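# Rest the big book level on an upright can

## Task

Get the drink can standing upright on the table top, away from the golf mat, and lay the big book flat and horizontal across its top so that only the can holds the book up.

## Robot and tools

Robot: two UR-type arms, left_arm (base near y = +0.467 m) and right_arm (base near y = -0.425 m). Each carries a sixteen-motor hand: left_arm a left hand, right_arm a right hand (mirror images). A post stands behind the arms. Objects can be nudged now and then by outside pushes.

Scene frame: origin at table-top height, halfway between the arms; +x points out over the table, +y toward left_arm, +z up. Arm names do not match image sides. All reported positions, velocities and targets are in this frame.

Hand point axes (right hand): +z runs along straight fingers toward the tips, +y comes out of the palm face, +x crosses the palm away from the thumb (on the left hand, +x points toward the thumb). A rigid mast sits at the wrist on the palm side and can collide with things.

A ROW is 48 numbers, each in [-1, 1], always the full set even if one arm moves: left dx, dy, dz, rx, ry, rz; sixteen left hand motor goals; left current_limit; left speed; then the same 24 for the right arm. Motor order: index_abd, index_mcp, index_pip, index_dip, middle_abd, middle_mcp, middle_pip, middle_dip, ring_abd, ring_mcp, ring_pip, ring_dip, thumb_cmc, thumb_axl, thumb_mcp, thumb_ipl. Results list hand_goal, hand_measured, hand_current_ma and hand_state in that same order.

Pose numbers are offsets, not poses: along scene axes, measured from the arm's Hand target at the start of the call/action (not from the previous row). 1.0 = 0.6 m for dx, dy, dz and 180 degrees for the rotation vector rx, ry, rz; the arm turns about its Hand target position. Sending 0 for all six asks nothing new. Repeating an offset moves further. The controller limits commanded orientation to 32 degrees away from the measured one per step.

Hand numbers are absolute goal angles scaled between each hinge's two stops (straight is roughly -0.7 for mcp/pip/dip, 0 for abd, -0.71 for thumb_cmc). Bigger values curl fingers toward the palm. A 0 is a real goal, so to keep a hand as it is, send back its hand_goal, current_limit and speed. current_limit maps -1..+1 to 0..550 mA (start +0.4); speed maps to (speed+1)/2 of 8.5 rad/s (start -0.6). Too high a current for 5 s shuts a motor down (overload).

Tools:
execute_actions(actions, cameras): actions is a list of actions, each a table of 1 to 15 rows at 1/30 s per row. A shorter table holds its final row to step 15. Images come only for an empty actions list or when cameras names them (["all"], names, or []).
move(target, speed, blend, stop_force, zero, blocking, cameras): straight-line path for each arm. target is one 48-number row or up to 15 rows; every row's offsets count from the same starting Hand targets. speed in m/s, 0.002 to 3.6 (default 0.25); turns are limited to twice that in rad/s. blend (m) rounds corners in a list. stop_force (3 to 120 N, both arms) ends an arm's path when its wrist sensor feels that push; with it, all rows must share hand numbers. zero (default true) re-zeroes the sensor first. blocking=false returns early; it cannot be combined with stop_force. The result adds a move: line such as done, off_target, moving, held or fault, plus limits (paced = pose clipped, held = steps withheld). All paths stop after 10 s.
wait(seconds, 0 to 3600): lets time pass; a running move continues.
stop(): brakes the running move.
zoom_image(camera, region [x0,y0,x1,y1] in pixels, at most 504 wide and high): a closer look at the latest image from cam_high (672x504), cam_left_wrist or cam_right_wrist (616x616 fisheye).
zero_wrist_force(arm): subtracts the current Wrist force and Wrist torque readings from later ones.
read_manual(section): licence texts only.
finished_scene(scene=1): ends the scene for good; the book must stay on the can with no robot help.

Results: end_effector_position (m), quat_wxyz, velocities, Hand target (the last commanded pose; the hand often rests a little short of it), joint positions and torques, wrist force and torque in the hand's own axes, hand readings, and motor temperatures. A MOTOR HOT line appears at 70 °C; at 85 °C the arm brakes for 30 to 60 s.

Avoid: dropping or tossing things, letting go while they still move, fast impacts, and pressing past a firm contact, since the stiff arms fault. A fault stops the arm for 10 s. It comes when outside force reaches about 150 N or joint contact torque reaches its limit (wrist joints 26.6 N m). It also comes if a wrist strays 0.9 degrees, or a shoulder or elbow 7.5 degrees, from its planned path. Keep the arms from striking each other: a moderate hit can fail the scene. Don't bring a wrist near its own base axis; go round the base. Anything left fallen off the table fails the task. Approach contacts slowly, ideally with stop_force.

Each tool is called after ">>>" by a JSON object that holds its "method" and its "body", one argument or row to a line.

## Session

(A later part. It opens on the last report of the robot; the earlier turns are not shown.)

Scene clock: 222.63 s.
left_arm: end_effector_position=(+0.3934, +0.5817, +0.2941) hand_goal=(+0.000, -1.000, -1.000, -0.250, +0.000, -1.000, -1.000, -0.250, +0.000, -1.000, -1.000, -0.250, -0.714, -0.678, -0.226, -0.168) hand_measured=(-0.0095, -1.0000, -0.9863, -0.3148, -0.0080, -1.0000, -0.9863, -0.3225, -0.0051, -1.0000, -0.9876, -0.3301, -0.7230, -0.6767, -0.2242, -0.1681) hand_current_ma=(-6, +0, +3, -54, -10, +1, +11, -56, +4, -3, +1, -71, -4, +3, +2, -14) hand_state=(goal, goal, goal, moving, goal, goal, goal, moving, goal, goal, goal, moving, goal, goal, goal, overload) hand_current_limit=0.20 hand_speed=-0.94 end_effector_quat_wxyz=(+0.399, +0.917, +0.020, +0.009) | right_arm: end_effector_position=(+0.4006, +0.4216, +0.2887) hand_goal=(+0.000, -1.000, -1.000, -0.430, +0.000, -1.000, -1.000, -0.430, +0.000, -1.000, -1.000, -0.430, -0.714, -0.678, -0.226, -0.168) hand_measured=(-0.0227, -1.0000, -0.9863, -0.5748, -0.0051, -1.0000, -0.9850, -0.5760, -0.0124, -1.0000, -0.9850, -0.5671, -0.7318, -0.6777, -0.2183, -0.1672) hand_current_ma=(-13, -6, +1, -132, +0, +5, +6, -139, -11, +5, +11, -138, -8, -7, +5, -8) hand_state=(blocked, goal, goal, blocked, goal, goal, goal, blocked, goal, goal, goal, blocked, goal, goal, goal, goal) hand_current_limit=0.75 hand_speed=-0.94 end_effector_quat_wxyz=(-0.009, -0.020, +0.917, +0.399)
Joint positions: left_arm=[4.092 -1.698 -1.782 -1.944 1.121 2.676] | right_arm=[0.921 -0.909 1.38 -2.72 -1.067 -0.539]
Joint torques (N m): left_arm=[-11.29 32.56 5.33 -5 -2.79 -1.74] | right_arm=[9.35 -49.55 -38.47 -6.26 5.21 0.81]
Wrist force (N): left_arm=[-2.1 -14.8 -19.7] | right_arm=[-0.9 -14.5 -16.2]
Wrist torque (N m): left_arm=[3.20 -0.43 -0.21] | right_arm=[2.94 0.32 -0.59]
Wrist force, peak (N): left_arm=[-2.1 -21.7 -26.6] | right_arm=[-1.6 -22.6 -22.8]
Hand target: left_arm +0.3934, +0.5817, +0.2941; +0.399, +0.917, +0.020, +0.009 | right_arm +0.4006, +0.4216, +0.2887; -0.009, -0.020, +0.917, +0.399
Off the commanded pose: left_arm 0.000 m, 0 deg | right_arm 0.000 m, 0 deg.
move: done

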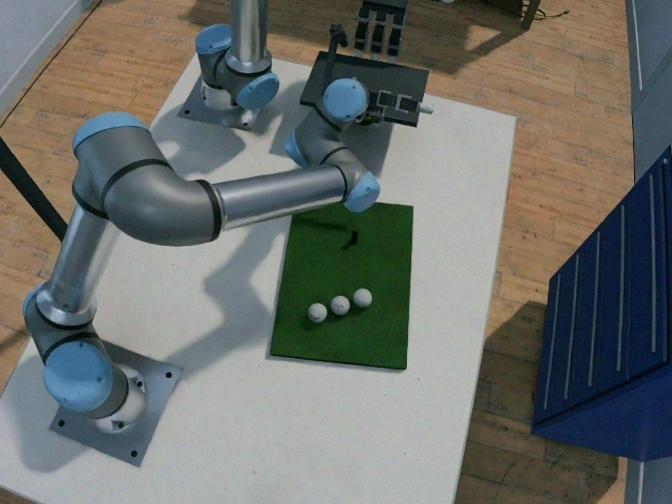

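>>> {"method": "move", "body": {
  "target": [
    [0,0,0,0,0,0, 0,-1,-1,-0.33,0,-1,-1,-0.33,0,-1,-1,-0.33,-0.714,-0.678,-0.226,-0.168,0.2,-0.94, 0,0,0,0,0,0, 0,-1,-1,-0.48,0,-1,-1,-0.48,0,-1,-1,-0.48,-0.714,-0.678,-0.226,-0.168,0.75,-0.94]
  ],
  "speed": 0.02
}}

>>> {"method": "move", "body": {
  "target": [
    [0,0,0,0,0,0, 0,-1,-1,-0.38,0,-1,-1,-0.38,0,-1,-1,-0.38,-0.714,-0.678,-0.226,-0.168,0.2,-0.94, 0,0,0,0,0,0, 0,-1,-1,-0.54,0,-1,-1,-0.54,0,-1,-1,-0.54,-0.714,-0.678,-0.226,-0.168,0.75,-0.94]
  ],
  "speed": 0.02
}}

Scene clock: 224.20 s.
left_arm: end_effector_position=(+0.3934, +0.5817, +0.2941) hand_goal=(+0.000, -1.000, -1.000, -0.330, +0.000, -1.000, -1.000, -0.330, +0.000, -1.000, -1.000, -0.330, -0.714, -0.678, -0.226, -0.168) hand_measured=(-0.0109, -1.0000, -0.9824, -0.3492, -0.0080, -1.0000, -0.9824, -0.3543, -0.0051, -1.0000, -0.9837, -0.3594, -0.7217, -0.6767, -0.2242, -0.1681) hand_current_ma=(-3, +7, +3, -9, +8, +0, +14, -14, -14, -1, +4, -12, -8, +6, +1, -3) hand_state=(goal, goal, goal, blocked, goal, goal, goal, blocked, goal, goal, goal, blocked, goal, goal, goal, overload) hand_current_limit=0.20 hand_speed=-0.94 end_effector_quat_wxyz=(+0.399, +0.917, +0.020, +0.009) | right_arm: end_effector_position=(+0.4006, +0.4216, +0.2887) hand_goal=(+0.000, -1.000, -1.000, -0.480, +0.000, -1.000, -1.000, -0.480, +0.000, -1.000, -1.000, -0.480, -0.714, -0.678, -0.226, -0.168) hand_measured=(-0.0241, -1.0000, -0.9837, -0.5900, -0.0051, -1.0000, -0.9824, -0.5875, -0.0124, -1.0000, -0.9824, -0.5786, -0.7318, -0.6767, -0.2173, -0.1681) hand_current_ma=(-4, -4, +1, -91, +1, +5, +9, -101, -4, +4, +12, -96, -8, -3, -2, -9) hand_state=(blocked, goal, goal, blocked, goal, goal, goal, blocked, goal, goal, goal, blocked, goal, goal, goal, goal) hand_current_limit=0.75 hand_speed=-0.94 end_effector_quat_wxyz=(-0.009, -0.020, +0.917, +0.399)
Joint positions: left_arm=[4.092 -1.698 -1.782 -1.944 1.121 2.676] | right_arm=[0.921 -0.909 1.38 -2.72 -1.067 -0.539]
Joint torques (N m): left_arm=[-10.51 28.25 5.32 -2.65 -2.82 -1.6] | right_arm=[9.12 -49.61 -30.78 -5.38 2.54 0.9]
Wrist force (N): left_arm=[-1.6 -4.2 -14.6] | right_arm=[-0.7 -7.5 -12.6]
Wrist torque (N m): left_arm=[2.01 -0.32 -0.36] | right_arm=[2.18 0.24 -0.41]
Wrist force, peak (N): left_arm=[-1.9 -15.0 -20.2] | right_arm=[-0.8 -14.5 -16.4]
Hand target: left_arm +0.3934, +0.5817, +0.2941; +0.399, +0.917, +0.020, +0.009 | right_arm +0.4006, +0.4216, +0.2887; -0.009, -0.020, +0.917, +0.399
Off the commanded pose: left_arm 0.000 m, 0 deg | right_arm 0.000 m, 0 deg.
move: done

Scene clock: 224.70 s.
left_arm: end_effector_position=(+0.3934, +0.5817, +0.2941) hand_goal=(+0.000, -1.000, -1.000, -0.380, +0.000, -1.000, -1.000, -0.380, +0.000, -1.000, -1.000, -0.380, -0.714, -0.678, -0.226, -0.168) hand_measured=(-0.0095, -0.9995, -0.9799, -0.3836, -0.0080, -1.0000, -0.9799, -0.3875, -0.0051, -1.0000, -0.9799, -0.3900, -0.7230, -0.6777, -0.2252, -0.1672) hand_current_ma=(+4, +13, +2, -6, +2, +0, +7, +6, -4, -2, -4, +5, -13, +6, -6, -11) hand_state=(goal, goal, blocked, goal, goal, goal, blocked, goal, goal, goal, goal, goal, goal, goal, goal, overload) hand_current_limit=0.20 hand_speed=-0.94 end_effector_quat_wxyz=(+0.399, +0.917, +0.020, +0.009) | right_arm: end_effector_position=(+0.4006, +0.4216, +0.2887) hand_goal=(+0.000, -1.000, -1.000, -0.540, +0.000, -1.000, -1.000, -0.540, +0.000, -1.000, -1.000, -0.540, -0.714, -0.678, -0.226, -0.168) hand_measured=(-0.0227, -1.0000, -0.9812, -0.5913, -0.0036, -1.0000, -0.9799, -0.5875, -0.0124, -1.0000, -0.9799, -0.5798, -0.7318, -0.6777, -0.2183, -0.1681) hand_current_ma=(-8, -3, +8, -36, +4, +11, +12, -42, -7, +5, +8, -39, -8, -8, -1, -7) hand_state=(blocked, goal, goal, blocked, goal, goal, goal, blocked, goal, goal, blocked, blocked, goal, goal, goal, goal) hand_current_limit=0.75 hand_speed=-0.94 end_effector_quat_wxyz=(-0.009, -0.020, +0.917, +0.399)
Joint positions: left_arm=[4.092 -1.698 -1.782 -1.944 1.121 2.676] | right_arm=[0.921 -0.909 1.38 -2.72 -1.067 -0.539]
Joint torques (N m): left_arm=[-11.29 27.52 8.44 -0.32 -2.91 -1.64] | right_arm=[9.01 -47.86 -28.53 -4.04 2.22 0.78]
Wrist force (N): left_arm=[-1.3 0.9 -10.5] | right_arm=[-0.2 -2.5 -9.1]
Wrist torque (N m): left_arm=[1.28 -0.22 -0.45] | right_arm=[1.45 0.14 -0.27]
Wrist force, peak (N): left_arm=[-1.6 -3.8 -14.5] | right_arm=[-0.8 -7.6 -12.4]
Hand target: left_arm +0.3934, +0.5817, +0.2941; +0.399, +0.917, +0.020, +0.009 | right_arm +0.4006, +0.4216, +0.2887; -0.009, -0.020, +0.917, +0.399
Off the commanded pose: left_arm 0.000 m, 0 deg | right_arm 0.000 m, 0 deg.
move: done

>>> {"method": "move", "body": {
  "target": [0,0,0,0,0,0,0,-1,-1,-0.44,0,-1,-1,-0.44,0,-1,-1,-0.44,-0.714,-0.678,-0.226,-0.168,0.2,-0.94,0,0,0,0,0,0,0,-1,-1,-0.62,0,-1,-1,-0.62,0,-1,-1,-0.62,-0.714,-0.678,-0.226,-0.168,0.75,-0.94],
  "cameras": ["cam_high"]
}}

>>> {"method": "zoom_image", "body": {
  "camera": "cam_high",
  "region": [270, 20, 440, 190]
}}

Scene clock: 226.93 s.
left_arm: end_effector_position=(+0.3934, +0.5817, +0.2941) hand_goal=(+0.000, -1.000, -1.000, -0.440, +0.000, -1.000, -1.000, -0.440, +0.000, -1.000, -1.000, -0.440, -0.714, -0.678, -0.226, -0.168) hand_measured=(-0.0095, -0.9995, -0.9773, -0.4359, -0.0065, -1.0000, -0.9760, -0.4384, -0.0065, -1.0000, -0.9773, -0.4397, -0.7230, -0.6767, -0.2242, -0.1681) hand_current_ma=(-6, +12, +17, -4, -10, +9, +3, +15, -12, -3, +3, +2, -9, +5, +2, -5) hand_state=(goal, goal, blocked, goal, goal, goal, blocked, goal, goal, goal, blocked, goal, goal, goal, goal, overload) hand_current_limit=0.20 hand_speed=-0.94 end_effector_quat_wxyz=(+0.399, +0.917, +0.020, +0.009) | right_arm: end_effector_position=(+0.4006, +0.4216, +0.2887) hand_goal=(+0.000, -1.000, -1.000, -0.620, +0.000, -1.000, -1.000, -0.620, +0.000, -1.000, -1.000, -0.620, -0.714, -0.678, -0.226, -0.168) hand_measured=(-0.0227, -1.0000, -0.9747, -0.6155, -0.0036, -0.9995, -0.9760, -0.6092, -0.0109, -0.9995, -0.9747, -0.6092, -0.7318, -0.6777, -0.2183, -0.1672) hand_current_ma=(-4, -3, +11, +7, -1, +7, +13, +6, -6, +9, +14, +2, -2, -5, +0, -9) hand_state=(blocked, goal, blocked, goal, goal, goal, blocked, goal, goal, goal, blocked, goal, goal, goal, goal, goal) hand_current_limit=0.75 hand_speed=-0.94 end_effector_quat_wxyz=(-0.009, -0.020, +0.917, +0.399)
Joint positions: left_arm=[4.092 -1.698 -1.782 -1.944 1.121 2.676] | right_arm=[0.921 -0.909 1.38 -2.72 -1.067 -0.539]
Joint torques (N m): left_arm=[-7.25 22.32 24.41 0.66 -2.76 -1.73] | right_arm=[9.6 -40.79 -17.51 -3.03 1.01 0.86]
Wrist force (N): left_arm=[0.4 1.6 -0.3] | right_arm=[0.3 0.8 1.8]
Wrist torque (N m): left_arm=[0.02 0.03 -0.27] | right_arm=[-0.05 -0.08 -0.16]
Wrist force, peak (N): left_arm=[-1.2 0.6 -10.8] | right_arm=[-0.5 -2.6 -9.2]
Hand target: left_arm +0.3934, +0.5817, +0.2941; +0.399, +0.917, +0.020, +0.009 | right_arm +0.4006, +0.4216, +0.2887; -0.009, -0.020, +0.917, +0.399
Off the commanded pose: left_arm 0.000 m, 0 deg | right_arm 0.000 m, 0 deg.
move: done

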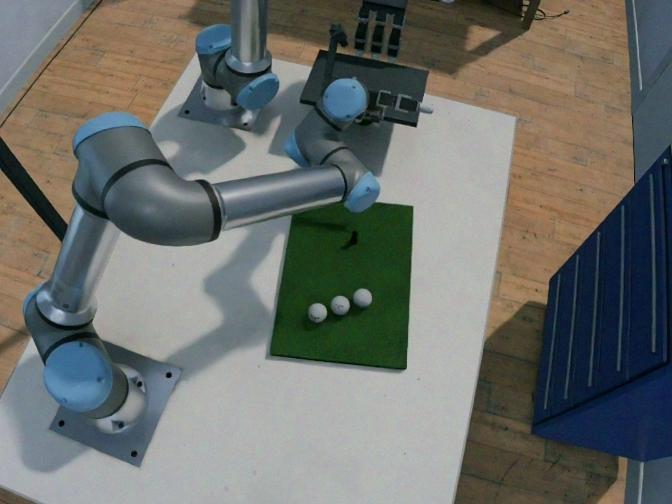

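Scaled by 2.965 from the camera's image (finer frame: 960x720).

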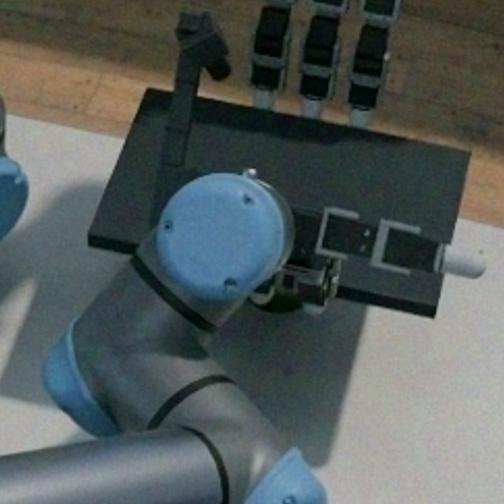

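>>> {"method": "move", "body": {
  "target": [0,0,0,0,0,0,0,-1,-1,-0.56,0,-1,-1,-0.56,0,-1,-1,-0.56,-0.714,-0.678,-0.226,-0.168,0.2,-0.92,0,0,0,0,0,0,0,-1,-1,-0.72,0,-1,-1,-0.72,0,-1,-1,-0.72,-0.714,-0.678,-0.226,-0.168,0.5,-0.92]
}}

>>> {"method": "move", "body": {
  "target": [-0.0037,0.0833,0,0,0,0,0,-1,-1,-0.56,0,-1,-1,-0.56,0,-1,-1,-0.56,-0.714,-0.678,-0.226,-0.168,0.2,-0.92,0.0037,-0.0833,0,0,0,0,0,-1,-1,-0.72,0,-1,-1,-0.72,0,-1,-1,-0.72,-0.714,-0.678,-0.226,-0.168,0.5,-0.92],
  "speed": 0.03,
  "cameras": ["all"]
}}

>>> {"method": "zoom_image", "body": {
  "camera": "cam_high",
  "region": [270, 20, 440, 190]
}}

Scene clock: 228.33 s.
left_arm: end_effector_position=(+0.3934, +0.5817, +0.2941) hand_goal=(+0.000, -1.000, -1.000, -0.560, +0.000, -1.000, -1.000, -0.560, +0.000, -1.000, -1.000, -0.560, -0.714, -0.678, -0.226, -0.168) hand_measured=(-0.0095, -1.0000, -0.9773, -0.5556, -0.0095, -0.9995, -0.9773, -0.5556, -0.0065, -0.9995, -0.9760, -0.5569, -0.7230, -0.6767, -0.2242, -0.1672) hand_current_ma=(-3, -13, +16, -1, +1, -1, +9, +4, +2, -2, +17, -4, -11, +3, +0, -11) hand_state=(goal, goal, blocked, goal, goal, goal, blocked, goal, goal, goal, blocked, goal, goal, goal, goal, overload) hand_current_limit=0.20 hand_speed=-0.92 end_effector_quat_wxyz=(+0.399, +0.917, +0.020, +0.009) | right_arm: end_effector_position=(+0.4006, +0.4216, +0.2887) hand_goal=(+0.000, -1.000, -1.000, -0.720, +0.000, -1.000, -1.000, -0.720, +0.000, -1.000, -1.000, -0.720, -0.714, -0.678, -0.226, -0.168) hand_measured=(-0.0212, -1.0000, -0.9735, -0.7111, -0.0036, -0.9995, -0.9747, -0.7085, -0.0095, -0.9995, -0.9735, -0.7111, -0.7318, -0.6767, -0.2183, -0.1681) hand_current_ma=(-9, -3, +14, +4, -4, +7, +13, +6, -4, +6, +22, +0, -3, -5, +2, -7) hand_state=(blocked, goal, blocked, goal, goal, goal, blocked, goal, goal, goal, blocked, goal, goal, goal, goal, goal) hand_current_limit=0.50 hand_speed=-0.92 end_effector_quat_wxyz=(-0.009, -0.020, +0.917, +0.399)
Joint positions: left_arm=[4.092 -1.698 -1.782 -1.944 1.121 2.676] | right_arm=[0.921 -0.909 1.38 -2.72 -1.067 -0.539]
Joint torques (N m): left_arm=[-0.48 19.63 26.41 0.77 -2.74 -1.63] | right_arm=[9.13 -39.29 -12.81 -3.11 0.14 0.8]
Wrist force (N): left_arm=[0.1 1.6 0.1] | right_arm=[0.6 0.7 2.0]
Wrist torque (N m): left_arm=[-0.04 0.10 -0.30] | right_arm=[-0.09 -0.08 -0.14]
Wrist force, peak (N): left_arm=[0.2 1.9 -0.5] | right_arm=[0.4 0.8 2.2]
Hand target: left_arm +0.3934, +0.5817, +0.2941; +0.399, +0.917, +0.020, +0.009 | right_arm +0.4006, +0.4216, +0.2887; -0.009, -0.020, +0.917, +0.399
Off the commanded pose: left_arm 0.000 m, 0 deg | right_arm 0.000 m, 0 deg.
move: done

Scene clock: 230.30 s.
left_arm: end_effector_position=(+0.3911, +0.6319, +0.2940) hand_goal=(+0.000, -1.000, -1.000, -0.560, +0.000, -1.000, -1.000, -0.560, +0.000, -1.000, -1.000, -0.560, -0.714, -0.678, -0.226, -0.168) hand_measured=(-0.0095, -1.0000, -0.9773, -0.5569, -0.0080, -1.0000, -0.9760, -0.5569, -0.0065, -1.0000, -0.9760, -0.5556, -0.7230, -0.6767, -0.2232, -0.1672) hand_current_ma=(-9, -3, +19, +6, +10, +9, +11, +5, +4, +8, +7, +6, -10, +2, -17, -3) hand_state=(goal, goal, blocked, goal, goal, goal, blocked, goal, goal, goal, blocked, goal, goal, goal, goal, overload) hand_current_limit=0.20 hand_speed=-0.92 end_effector_quat_wxyz=(+0.399, +0.917, +0.020, +0.009) | right_arm: end_effector_position=(+0.4030, +0.3715, +0.2887) hand_goal=(+0.000, -1.000, -1.000, -0.720, +0.000, -1.000, -1.000, -0.720, +0.000, -1.000, -1.000, -0.720, -0.714, -0.678, -0.226, -0.168) hand_measured=(-0.0227, -0.9995, -0.9735, -0.7111, -0.0036, -1.0000, -0.9747, -0.7098, -0.0109, -0.9995, -0.9747, -0.7098, -0.7318, -0.6777, -0.2183, -0.1681) hand_current_ma=(-5, -9, +8, +16, -1, +11, +15, +2, -8, +3, +15, +1, -4, +0, +2, -12) hand_state=(blocked, goal, blocked, goal, goal, goal, blocked, goal, goal, goal, blocked, goal, goal, goal, goal, goal) hand_current_limit=0.50 hand_speed=-0.92 end_effector_quat_wxyz=(-0.009, -0.020, +0.917, +0.399)
Joint positions: left_arm=[4.148 -1.776 -1.686 -1.982 1.158 2.722] | right_arm=[0.87 -1.004 1.538 -2.76 -1.035 -0.586]
Joint torques (N m): left_arm=[-8.73 46.25 12.1 1.92 -1.52 -1.58] | right_arm=[10.3 -37.19 -33.99 -2.73 -0.11 1.37]
Wrist force (N): left_arm=[0.4 1.1 0.2] | right_arm=[0.5 0.4 2.0]
Wrist torque (N m): left_arm=[-0.10 0.08 -0.39] | right_arm=[-0.14 -0.07 -0.14]
Wrist force, peak (N): left_arm=[0.4 1.7 0.3] | right_arm=[0.5 0.9 2.3]
Hand target: left_arm +0.3912, +0.6317, +0.2941; +0.399, +0.917, +0.020, +0.009 | right_arm +0.4029, +0.3716, +0.2887; -0.009, -0.020, +0.917, +0.399
Off the commanded pose: left_arm 0.000 m, 0 deg | right_arm 0.000 m, 0 deg.
move: done
cam_left_wrist: T_world_to_cam=[[-0.79733, 0.40121, -0.45088, 0.15954], [0.39163, 0.91236, 0.1193, -0.81944], [0.45923, -0.08146, -0.88458, 0.25968]] pos_world=[0.32887, 0.70476, 0.3994]
cam_right_wrist: T_world_to_cam=[[0.76277, 0.44971, 0.46471, -0.57422], [0.46309, -0.88143, 0.09287, 0.06487], [0.45137, 0.14436, -0.88058, 0.14391]] pos_world=[0.34299, 0.29463, 0.38755]

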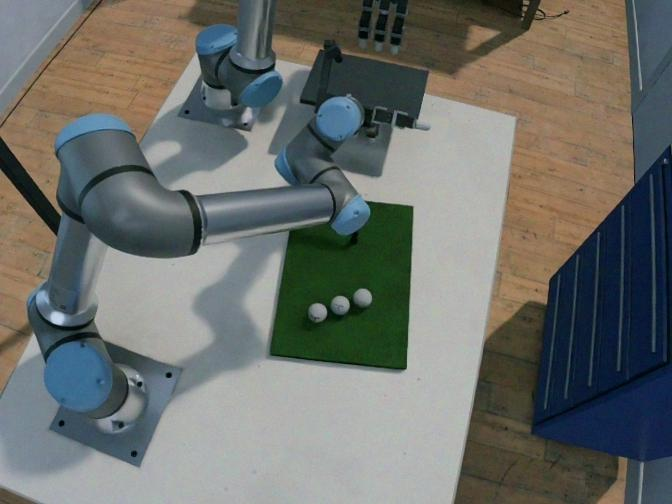

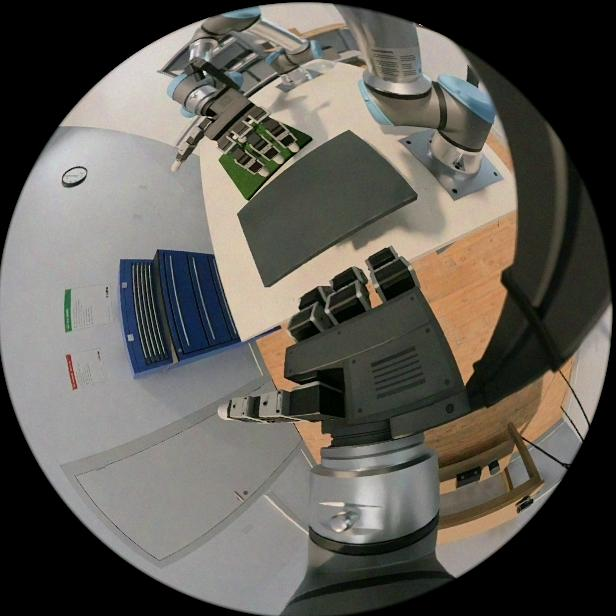

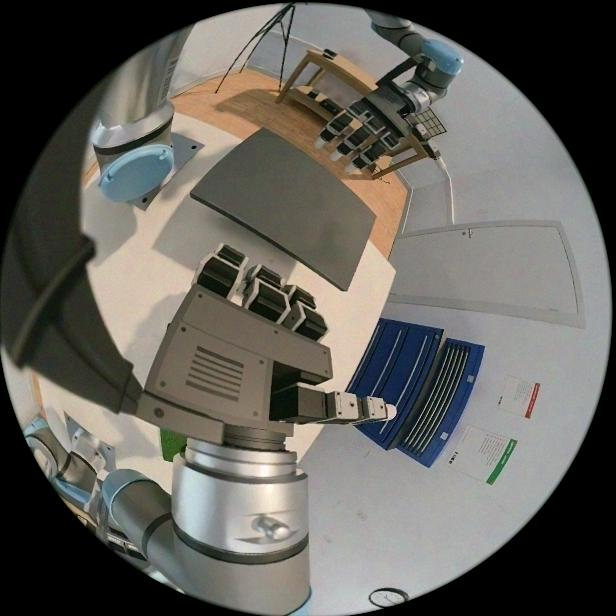

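Scaled by 2.965 from the camera's image (finer frame: 960x720).

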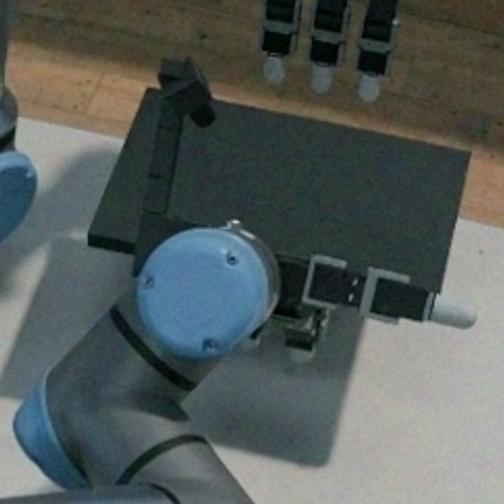

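>>> {"method": "move", "body": {
  "target": [-0.005,0.1,0.05,0,0,0,0,-1,-1,-0.56,0,-1,-1,-0.56,0,-1,-1,-0.56,-0.714,-0.678,-0.226,-0.168,0.2,-0.92,0.01,-0.25,0.08,0,0,0,0,-1,-1,-0.72,0,-1,-1,-0.72,0,-1,-1,-0.72,-0.714,-0.678,-0.226,-0.168,0.2,-0.92],
  "speed": 0.1,
  "cameras": ["all"]
}}

>>> {"method": "zoom_image", "body": {
  "camera": "cam_high",
  "region": [270, 20, 440, 190]
}}

>>> {"method": "zoom_image", "body": {
  "camera": "cam_right_wrist",
  "region": [150, 60, 450, 360]
}}

Scene clock: 233.07 s.
left_arm: end_effector_position=(+0.3881, +0.6918, +0.3240) hand_goal=(+0.000, -1.000, -1.000, -0.560, +0.000, -1.000, -1.000, -0.560, +0.000, -1.000, -1.000, -0.560, -0.714, -0.678, -0.226, -0.168) hand_measured=(-0.0095, -0.9995, -0.9773, -0.5556, -0.0080, -1.0000, -0.9773, -0.5569, -0.0065, -0.9995, -0.9773, -0.5556, -0.7217, -0.6767, -0.2242, -0.1672) hand_current_ma=(-15, +9, +1, -1, +1, -4, +4, +3, -9, +7, +1, -8, -11, -7, +13, +0) hand_state=(goal, goal, blocked, goal, goal, goal, blocked, goal, goal, goal, blocked, goal, goal, goal, goal, overload) hand_current_limit=0.20 hand_speed=-0.92 end_effector_quat_wxyz=(+0.399, +0.917, +0.020, +0.009) | right_arm: end_effector_position=(+0.4089, +0.2216, +0.3366) hand_goal=(+0.000, -1.000, -1.000, -0.720, +0.000, -1.000, -1.000, -0.720, +0.000, -1.000, -1.000, -0.720, -0.714, -0.678, -0.226, -0.168) hand_measured=(-0.0212, -1.0000, -0.9747, -0.7111, -0.0036, -0.9995, -0.9747, -0.7085, -0.0095, -0.9995, -0.9735, -0.7098, -0.7318, -0.6767, -0.2183, -0.1681) hand_current_ma=(-7, -6, +8, +15, +2, +8, +15, +8, -1, +4, +20, +1, -2, -3, +7, -10) hand_state=(blocked, goal, blocked, goal, goal, goal, blocked, goal, goal, goal, blocked, goal, goal, goal, goal, goal) hand_current_limit=0.20 hand_speed=-0.92 end_effector_quat_wxyz=(-0.009, -0.020, +0.917, +0.399)
Joint positions: left_arm=[4.205 -1.857 -1.499 -2.105 1.197 2.768] | right_arm=[0.673 -1.34 1.869 -2.646 -0.924 -0.781]
Joint torques (N m): left_arm=[-8.88 48.96 15.3 1.68 -2.8 -1.88] | right_arm=[5.65 -34.38 -30.92 -3.87 -0.15 0.44]
Wrist force (N): left_arm=[0.0 1.2 -0.1] | right_arm=[0.4 0.4 1.9]
Wrist torque (N m): left_arm=[-0.07 0.11 -0.42] | right_arm=[-0.14 -0.05 -0.25]
Wrist force, peak (N): left_arm=[0.5 1.5 0.7] | right_arm=[0.4 1.2 2.8]
Hand target: left_arm +0.3882, +0.6917, +0.3241; +0.399, +0.917, +0.020, +0.009 | right_arm +0.4089, +0.2216, +0.3367; -0.009, -0.020, +0.917, +0.399
Off the commanded pose: left_arm 0.000 m, 0 deg | right_arm 0.000 m, 0 deg.
move: done
cam_left_wrist: T_world_to_cam=[[-0.79735, 0.40121, -0.45085, 0.14663], [0.39158, 0.91237, 0.11938, -0.87652], [0.45923, -0.08136, -0.88458, 0.29241]] pos_world=[0.32587, 0.76466, 0.4294]
cam_right_wrist: T_world_to_cam=[[0.76282, 0.44977, 0.46455, -0.53353], [0.46307, -0.88143, 0.093, -0.07449], [0.4513, 0.14417, -0.88065, 0.20515]] pos_world=[0.3489, 0.14473, 0.43545]

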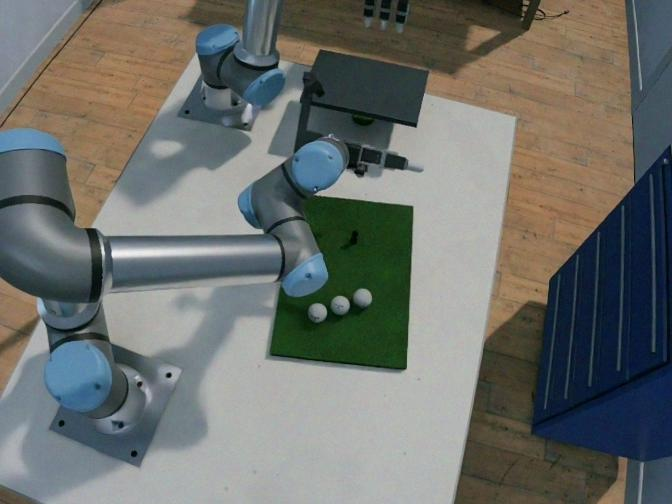

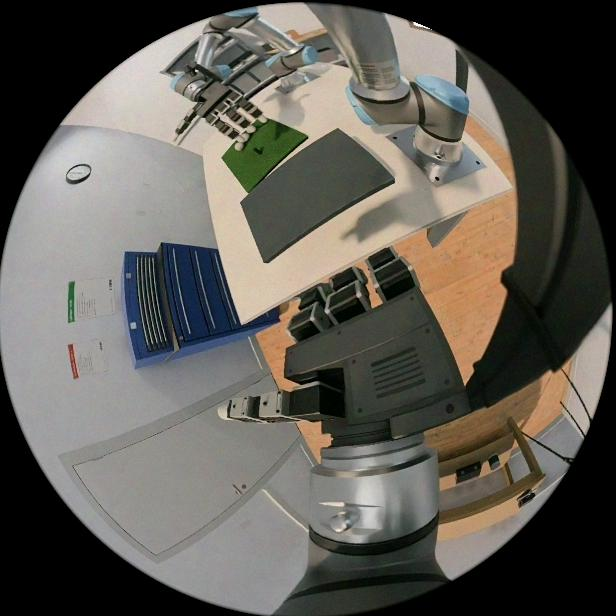

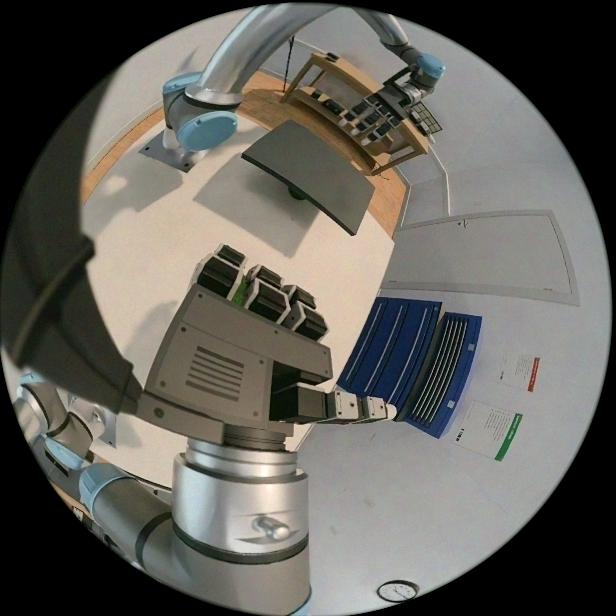

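Scaled by 2.965 from the camera's image (finer frame: 960x720).

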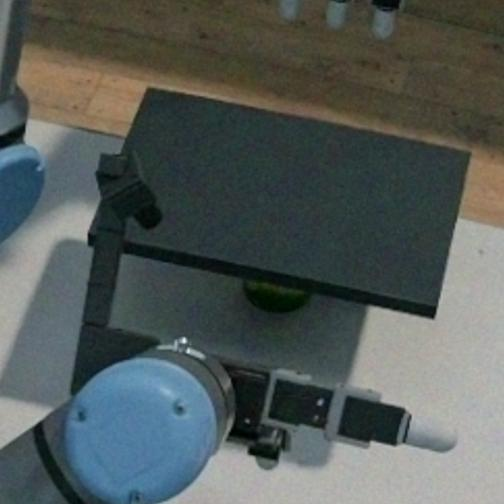

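Scaled by 1.680 from the camera's image (finer frame: 880x880).

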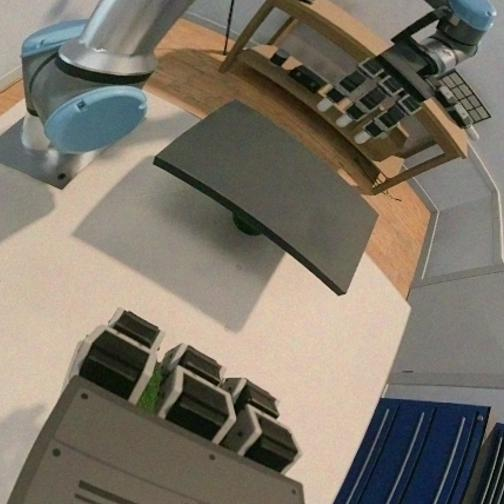

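>>> {"method": "wait", "body": {
  "seconds": 2,
  "cameras": ["cam_high"]
}}

>>> {"method": "zoom_image", "body": {
  "camera": "cam_high",
  "region": [270, 20, 440, 190]
}}

Scene clock: 235.43 s.
left_arm: end_effector_position=(+0.3882, +0.6917, +0.3241) hand_goal=(+0.000, -1.000, -1.000, -0.560, +0.000, -1.000, -1.000, -0.560, +0.000, -1.000, -1.000, -0.560, -0.714, -0.678, -0.226, -0.168) hand_measured=(-0.0095, -0.9995, -0.9773, -0.5556, -0.0080, -1.0000, -0.9773, -0.5569, -0.0051, -1.0000, -0.9773, -0.5556, -0.7230, -0.6767, -0.2242, -0.1681) hand_current_ma=(+2, +17, +9, +7, -3, +16, +6, +6, +2, +8, -3, +0, -14, +18, -19, +1) hand_state=(goal, goal, blocked, goal, goal, goal, blocked, goal, goal, goal, blocked, goal, goal, goal, goal, overload) hand_current_limit=0.20 hand_speed=-0.92 end_effector_quat_wxyz=(+0.399, +0.917, +0.020, +0.009) | right_arm: end_effector_position=(+0.4089, +0.2216, +0.3367) hand_goal=(+0.000, -1.000, -1.000, -0.720, +0.000, -1.000, -1.000, -0.720, +0.000, -1.000, -1.000, -0.720, -0.714, -0.678, -0.226, -0.168) hand_measured=(-0.0212, -0.9995, -0.9747, -0.7098, -0.0036, -1.0000, -0.9747, -0.7085, -0.0095, -1.0000, -0.9747, -0.7098, -0.7330, -0.6767, -0.2183, -0.1672) hand_current_ma=(-5, -3, +12, +12, +2, +8, +16, +6, -7, +4, +18, -6, -3, -4, +3, -5) hand_state=(blocked, goal, blocked, goal, goal, goal, blocked, goal, goal, goal, blocked, goal, goal, goal, goal, goal) hand_current_limit=0.20 hand_speed=-0.92 end_effector_quat_wxyz=(-0.009, -0.020, +0.917, +0.399)
Joint positions: left_arm=[4.205 -1.857 -1.499 -2.105 1.197 2.768] | right_arm=[0.673 -1.34 1.869 -2.646 -0.924 -0.781]
Joint torques (N m): left_arm=[-9.09 49.92 13.38 -0.18 -2.75 -2.07] | right_arm=[10.68 -36.6 -34.69 -2.69 -0.14 -1.09]
Wrist force (N): left_arm=[0.3 1.4 0.0] | right_arm=[0.3 0.5 2.0]
Wrist torque (N m): left_arm=[-0.05 0.08 -0.39] | right_arm=[-0.14 -0.05 -0.25]
Wrist force, peak (N): left_arm=[0.2 1.5 -0.1] | right_arm=[0.3 0.7 2.2]
Hand target: left_arm +0.3882, +0.6917, +0.3241; +0.399, +0.917, +0.020, +0.009 | right_arm +0.4089, +0.2216, +0.3367; -0.009, -0.020, +0.917, +0.399
Off the commanded pose: left_arm 0.000 m, 0 deg | right_arm 0.000 m, 0 deg.
wait: 2.00 s; at rest from the start

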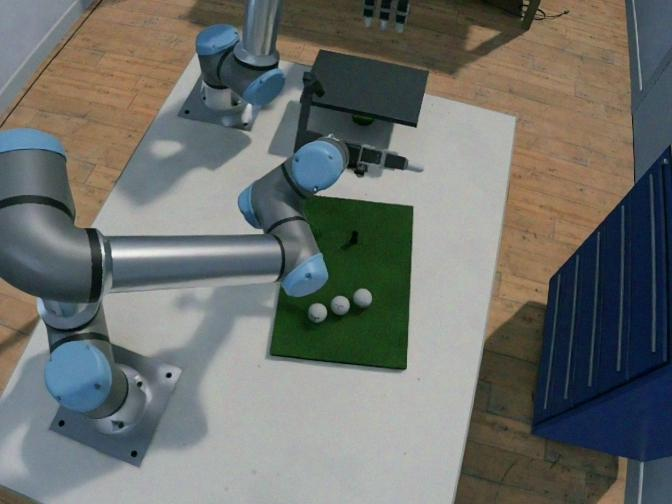

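Scaled by 2.965 from the camera's image (finer frame: 960x720).

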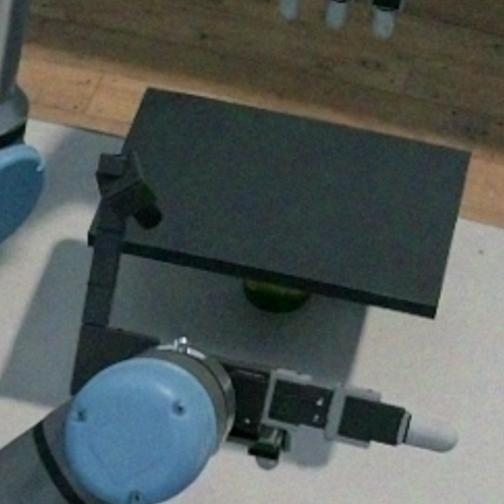

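>>> {"method": "finished_scene", "body": {

}}

The scene is finished: the task was done.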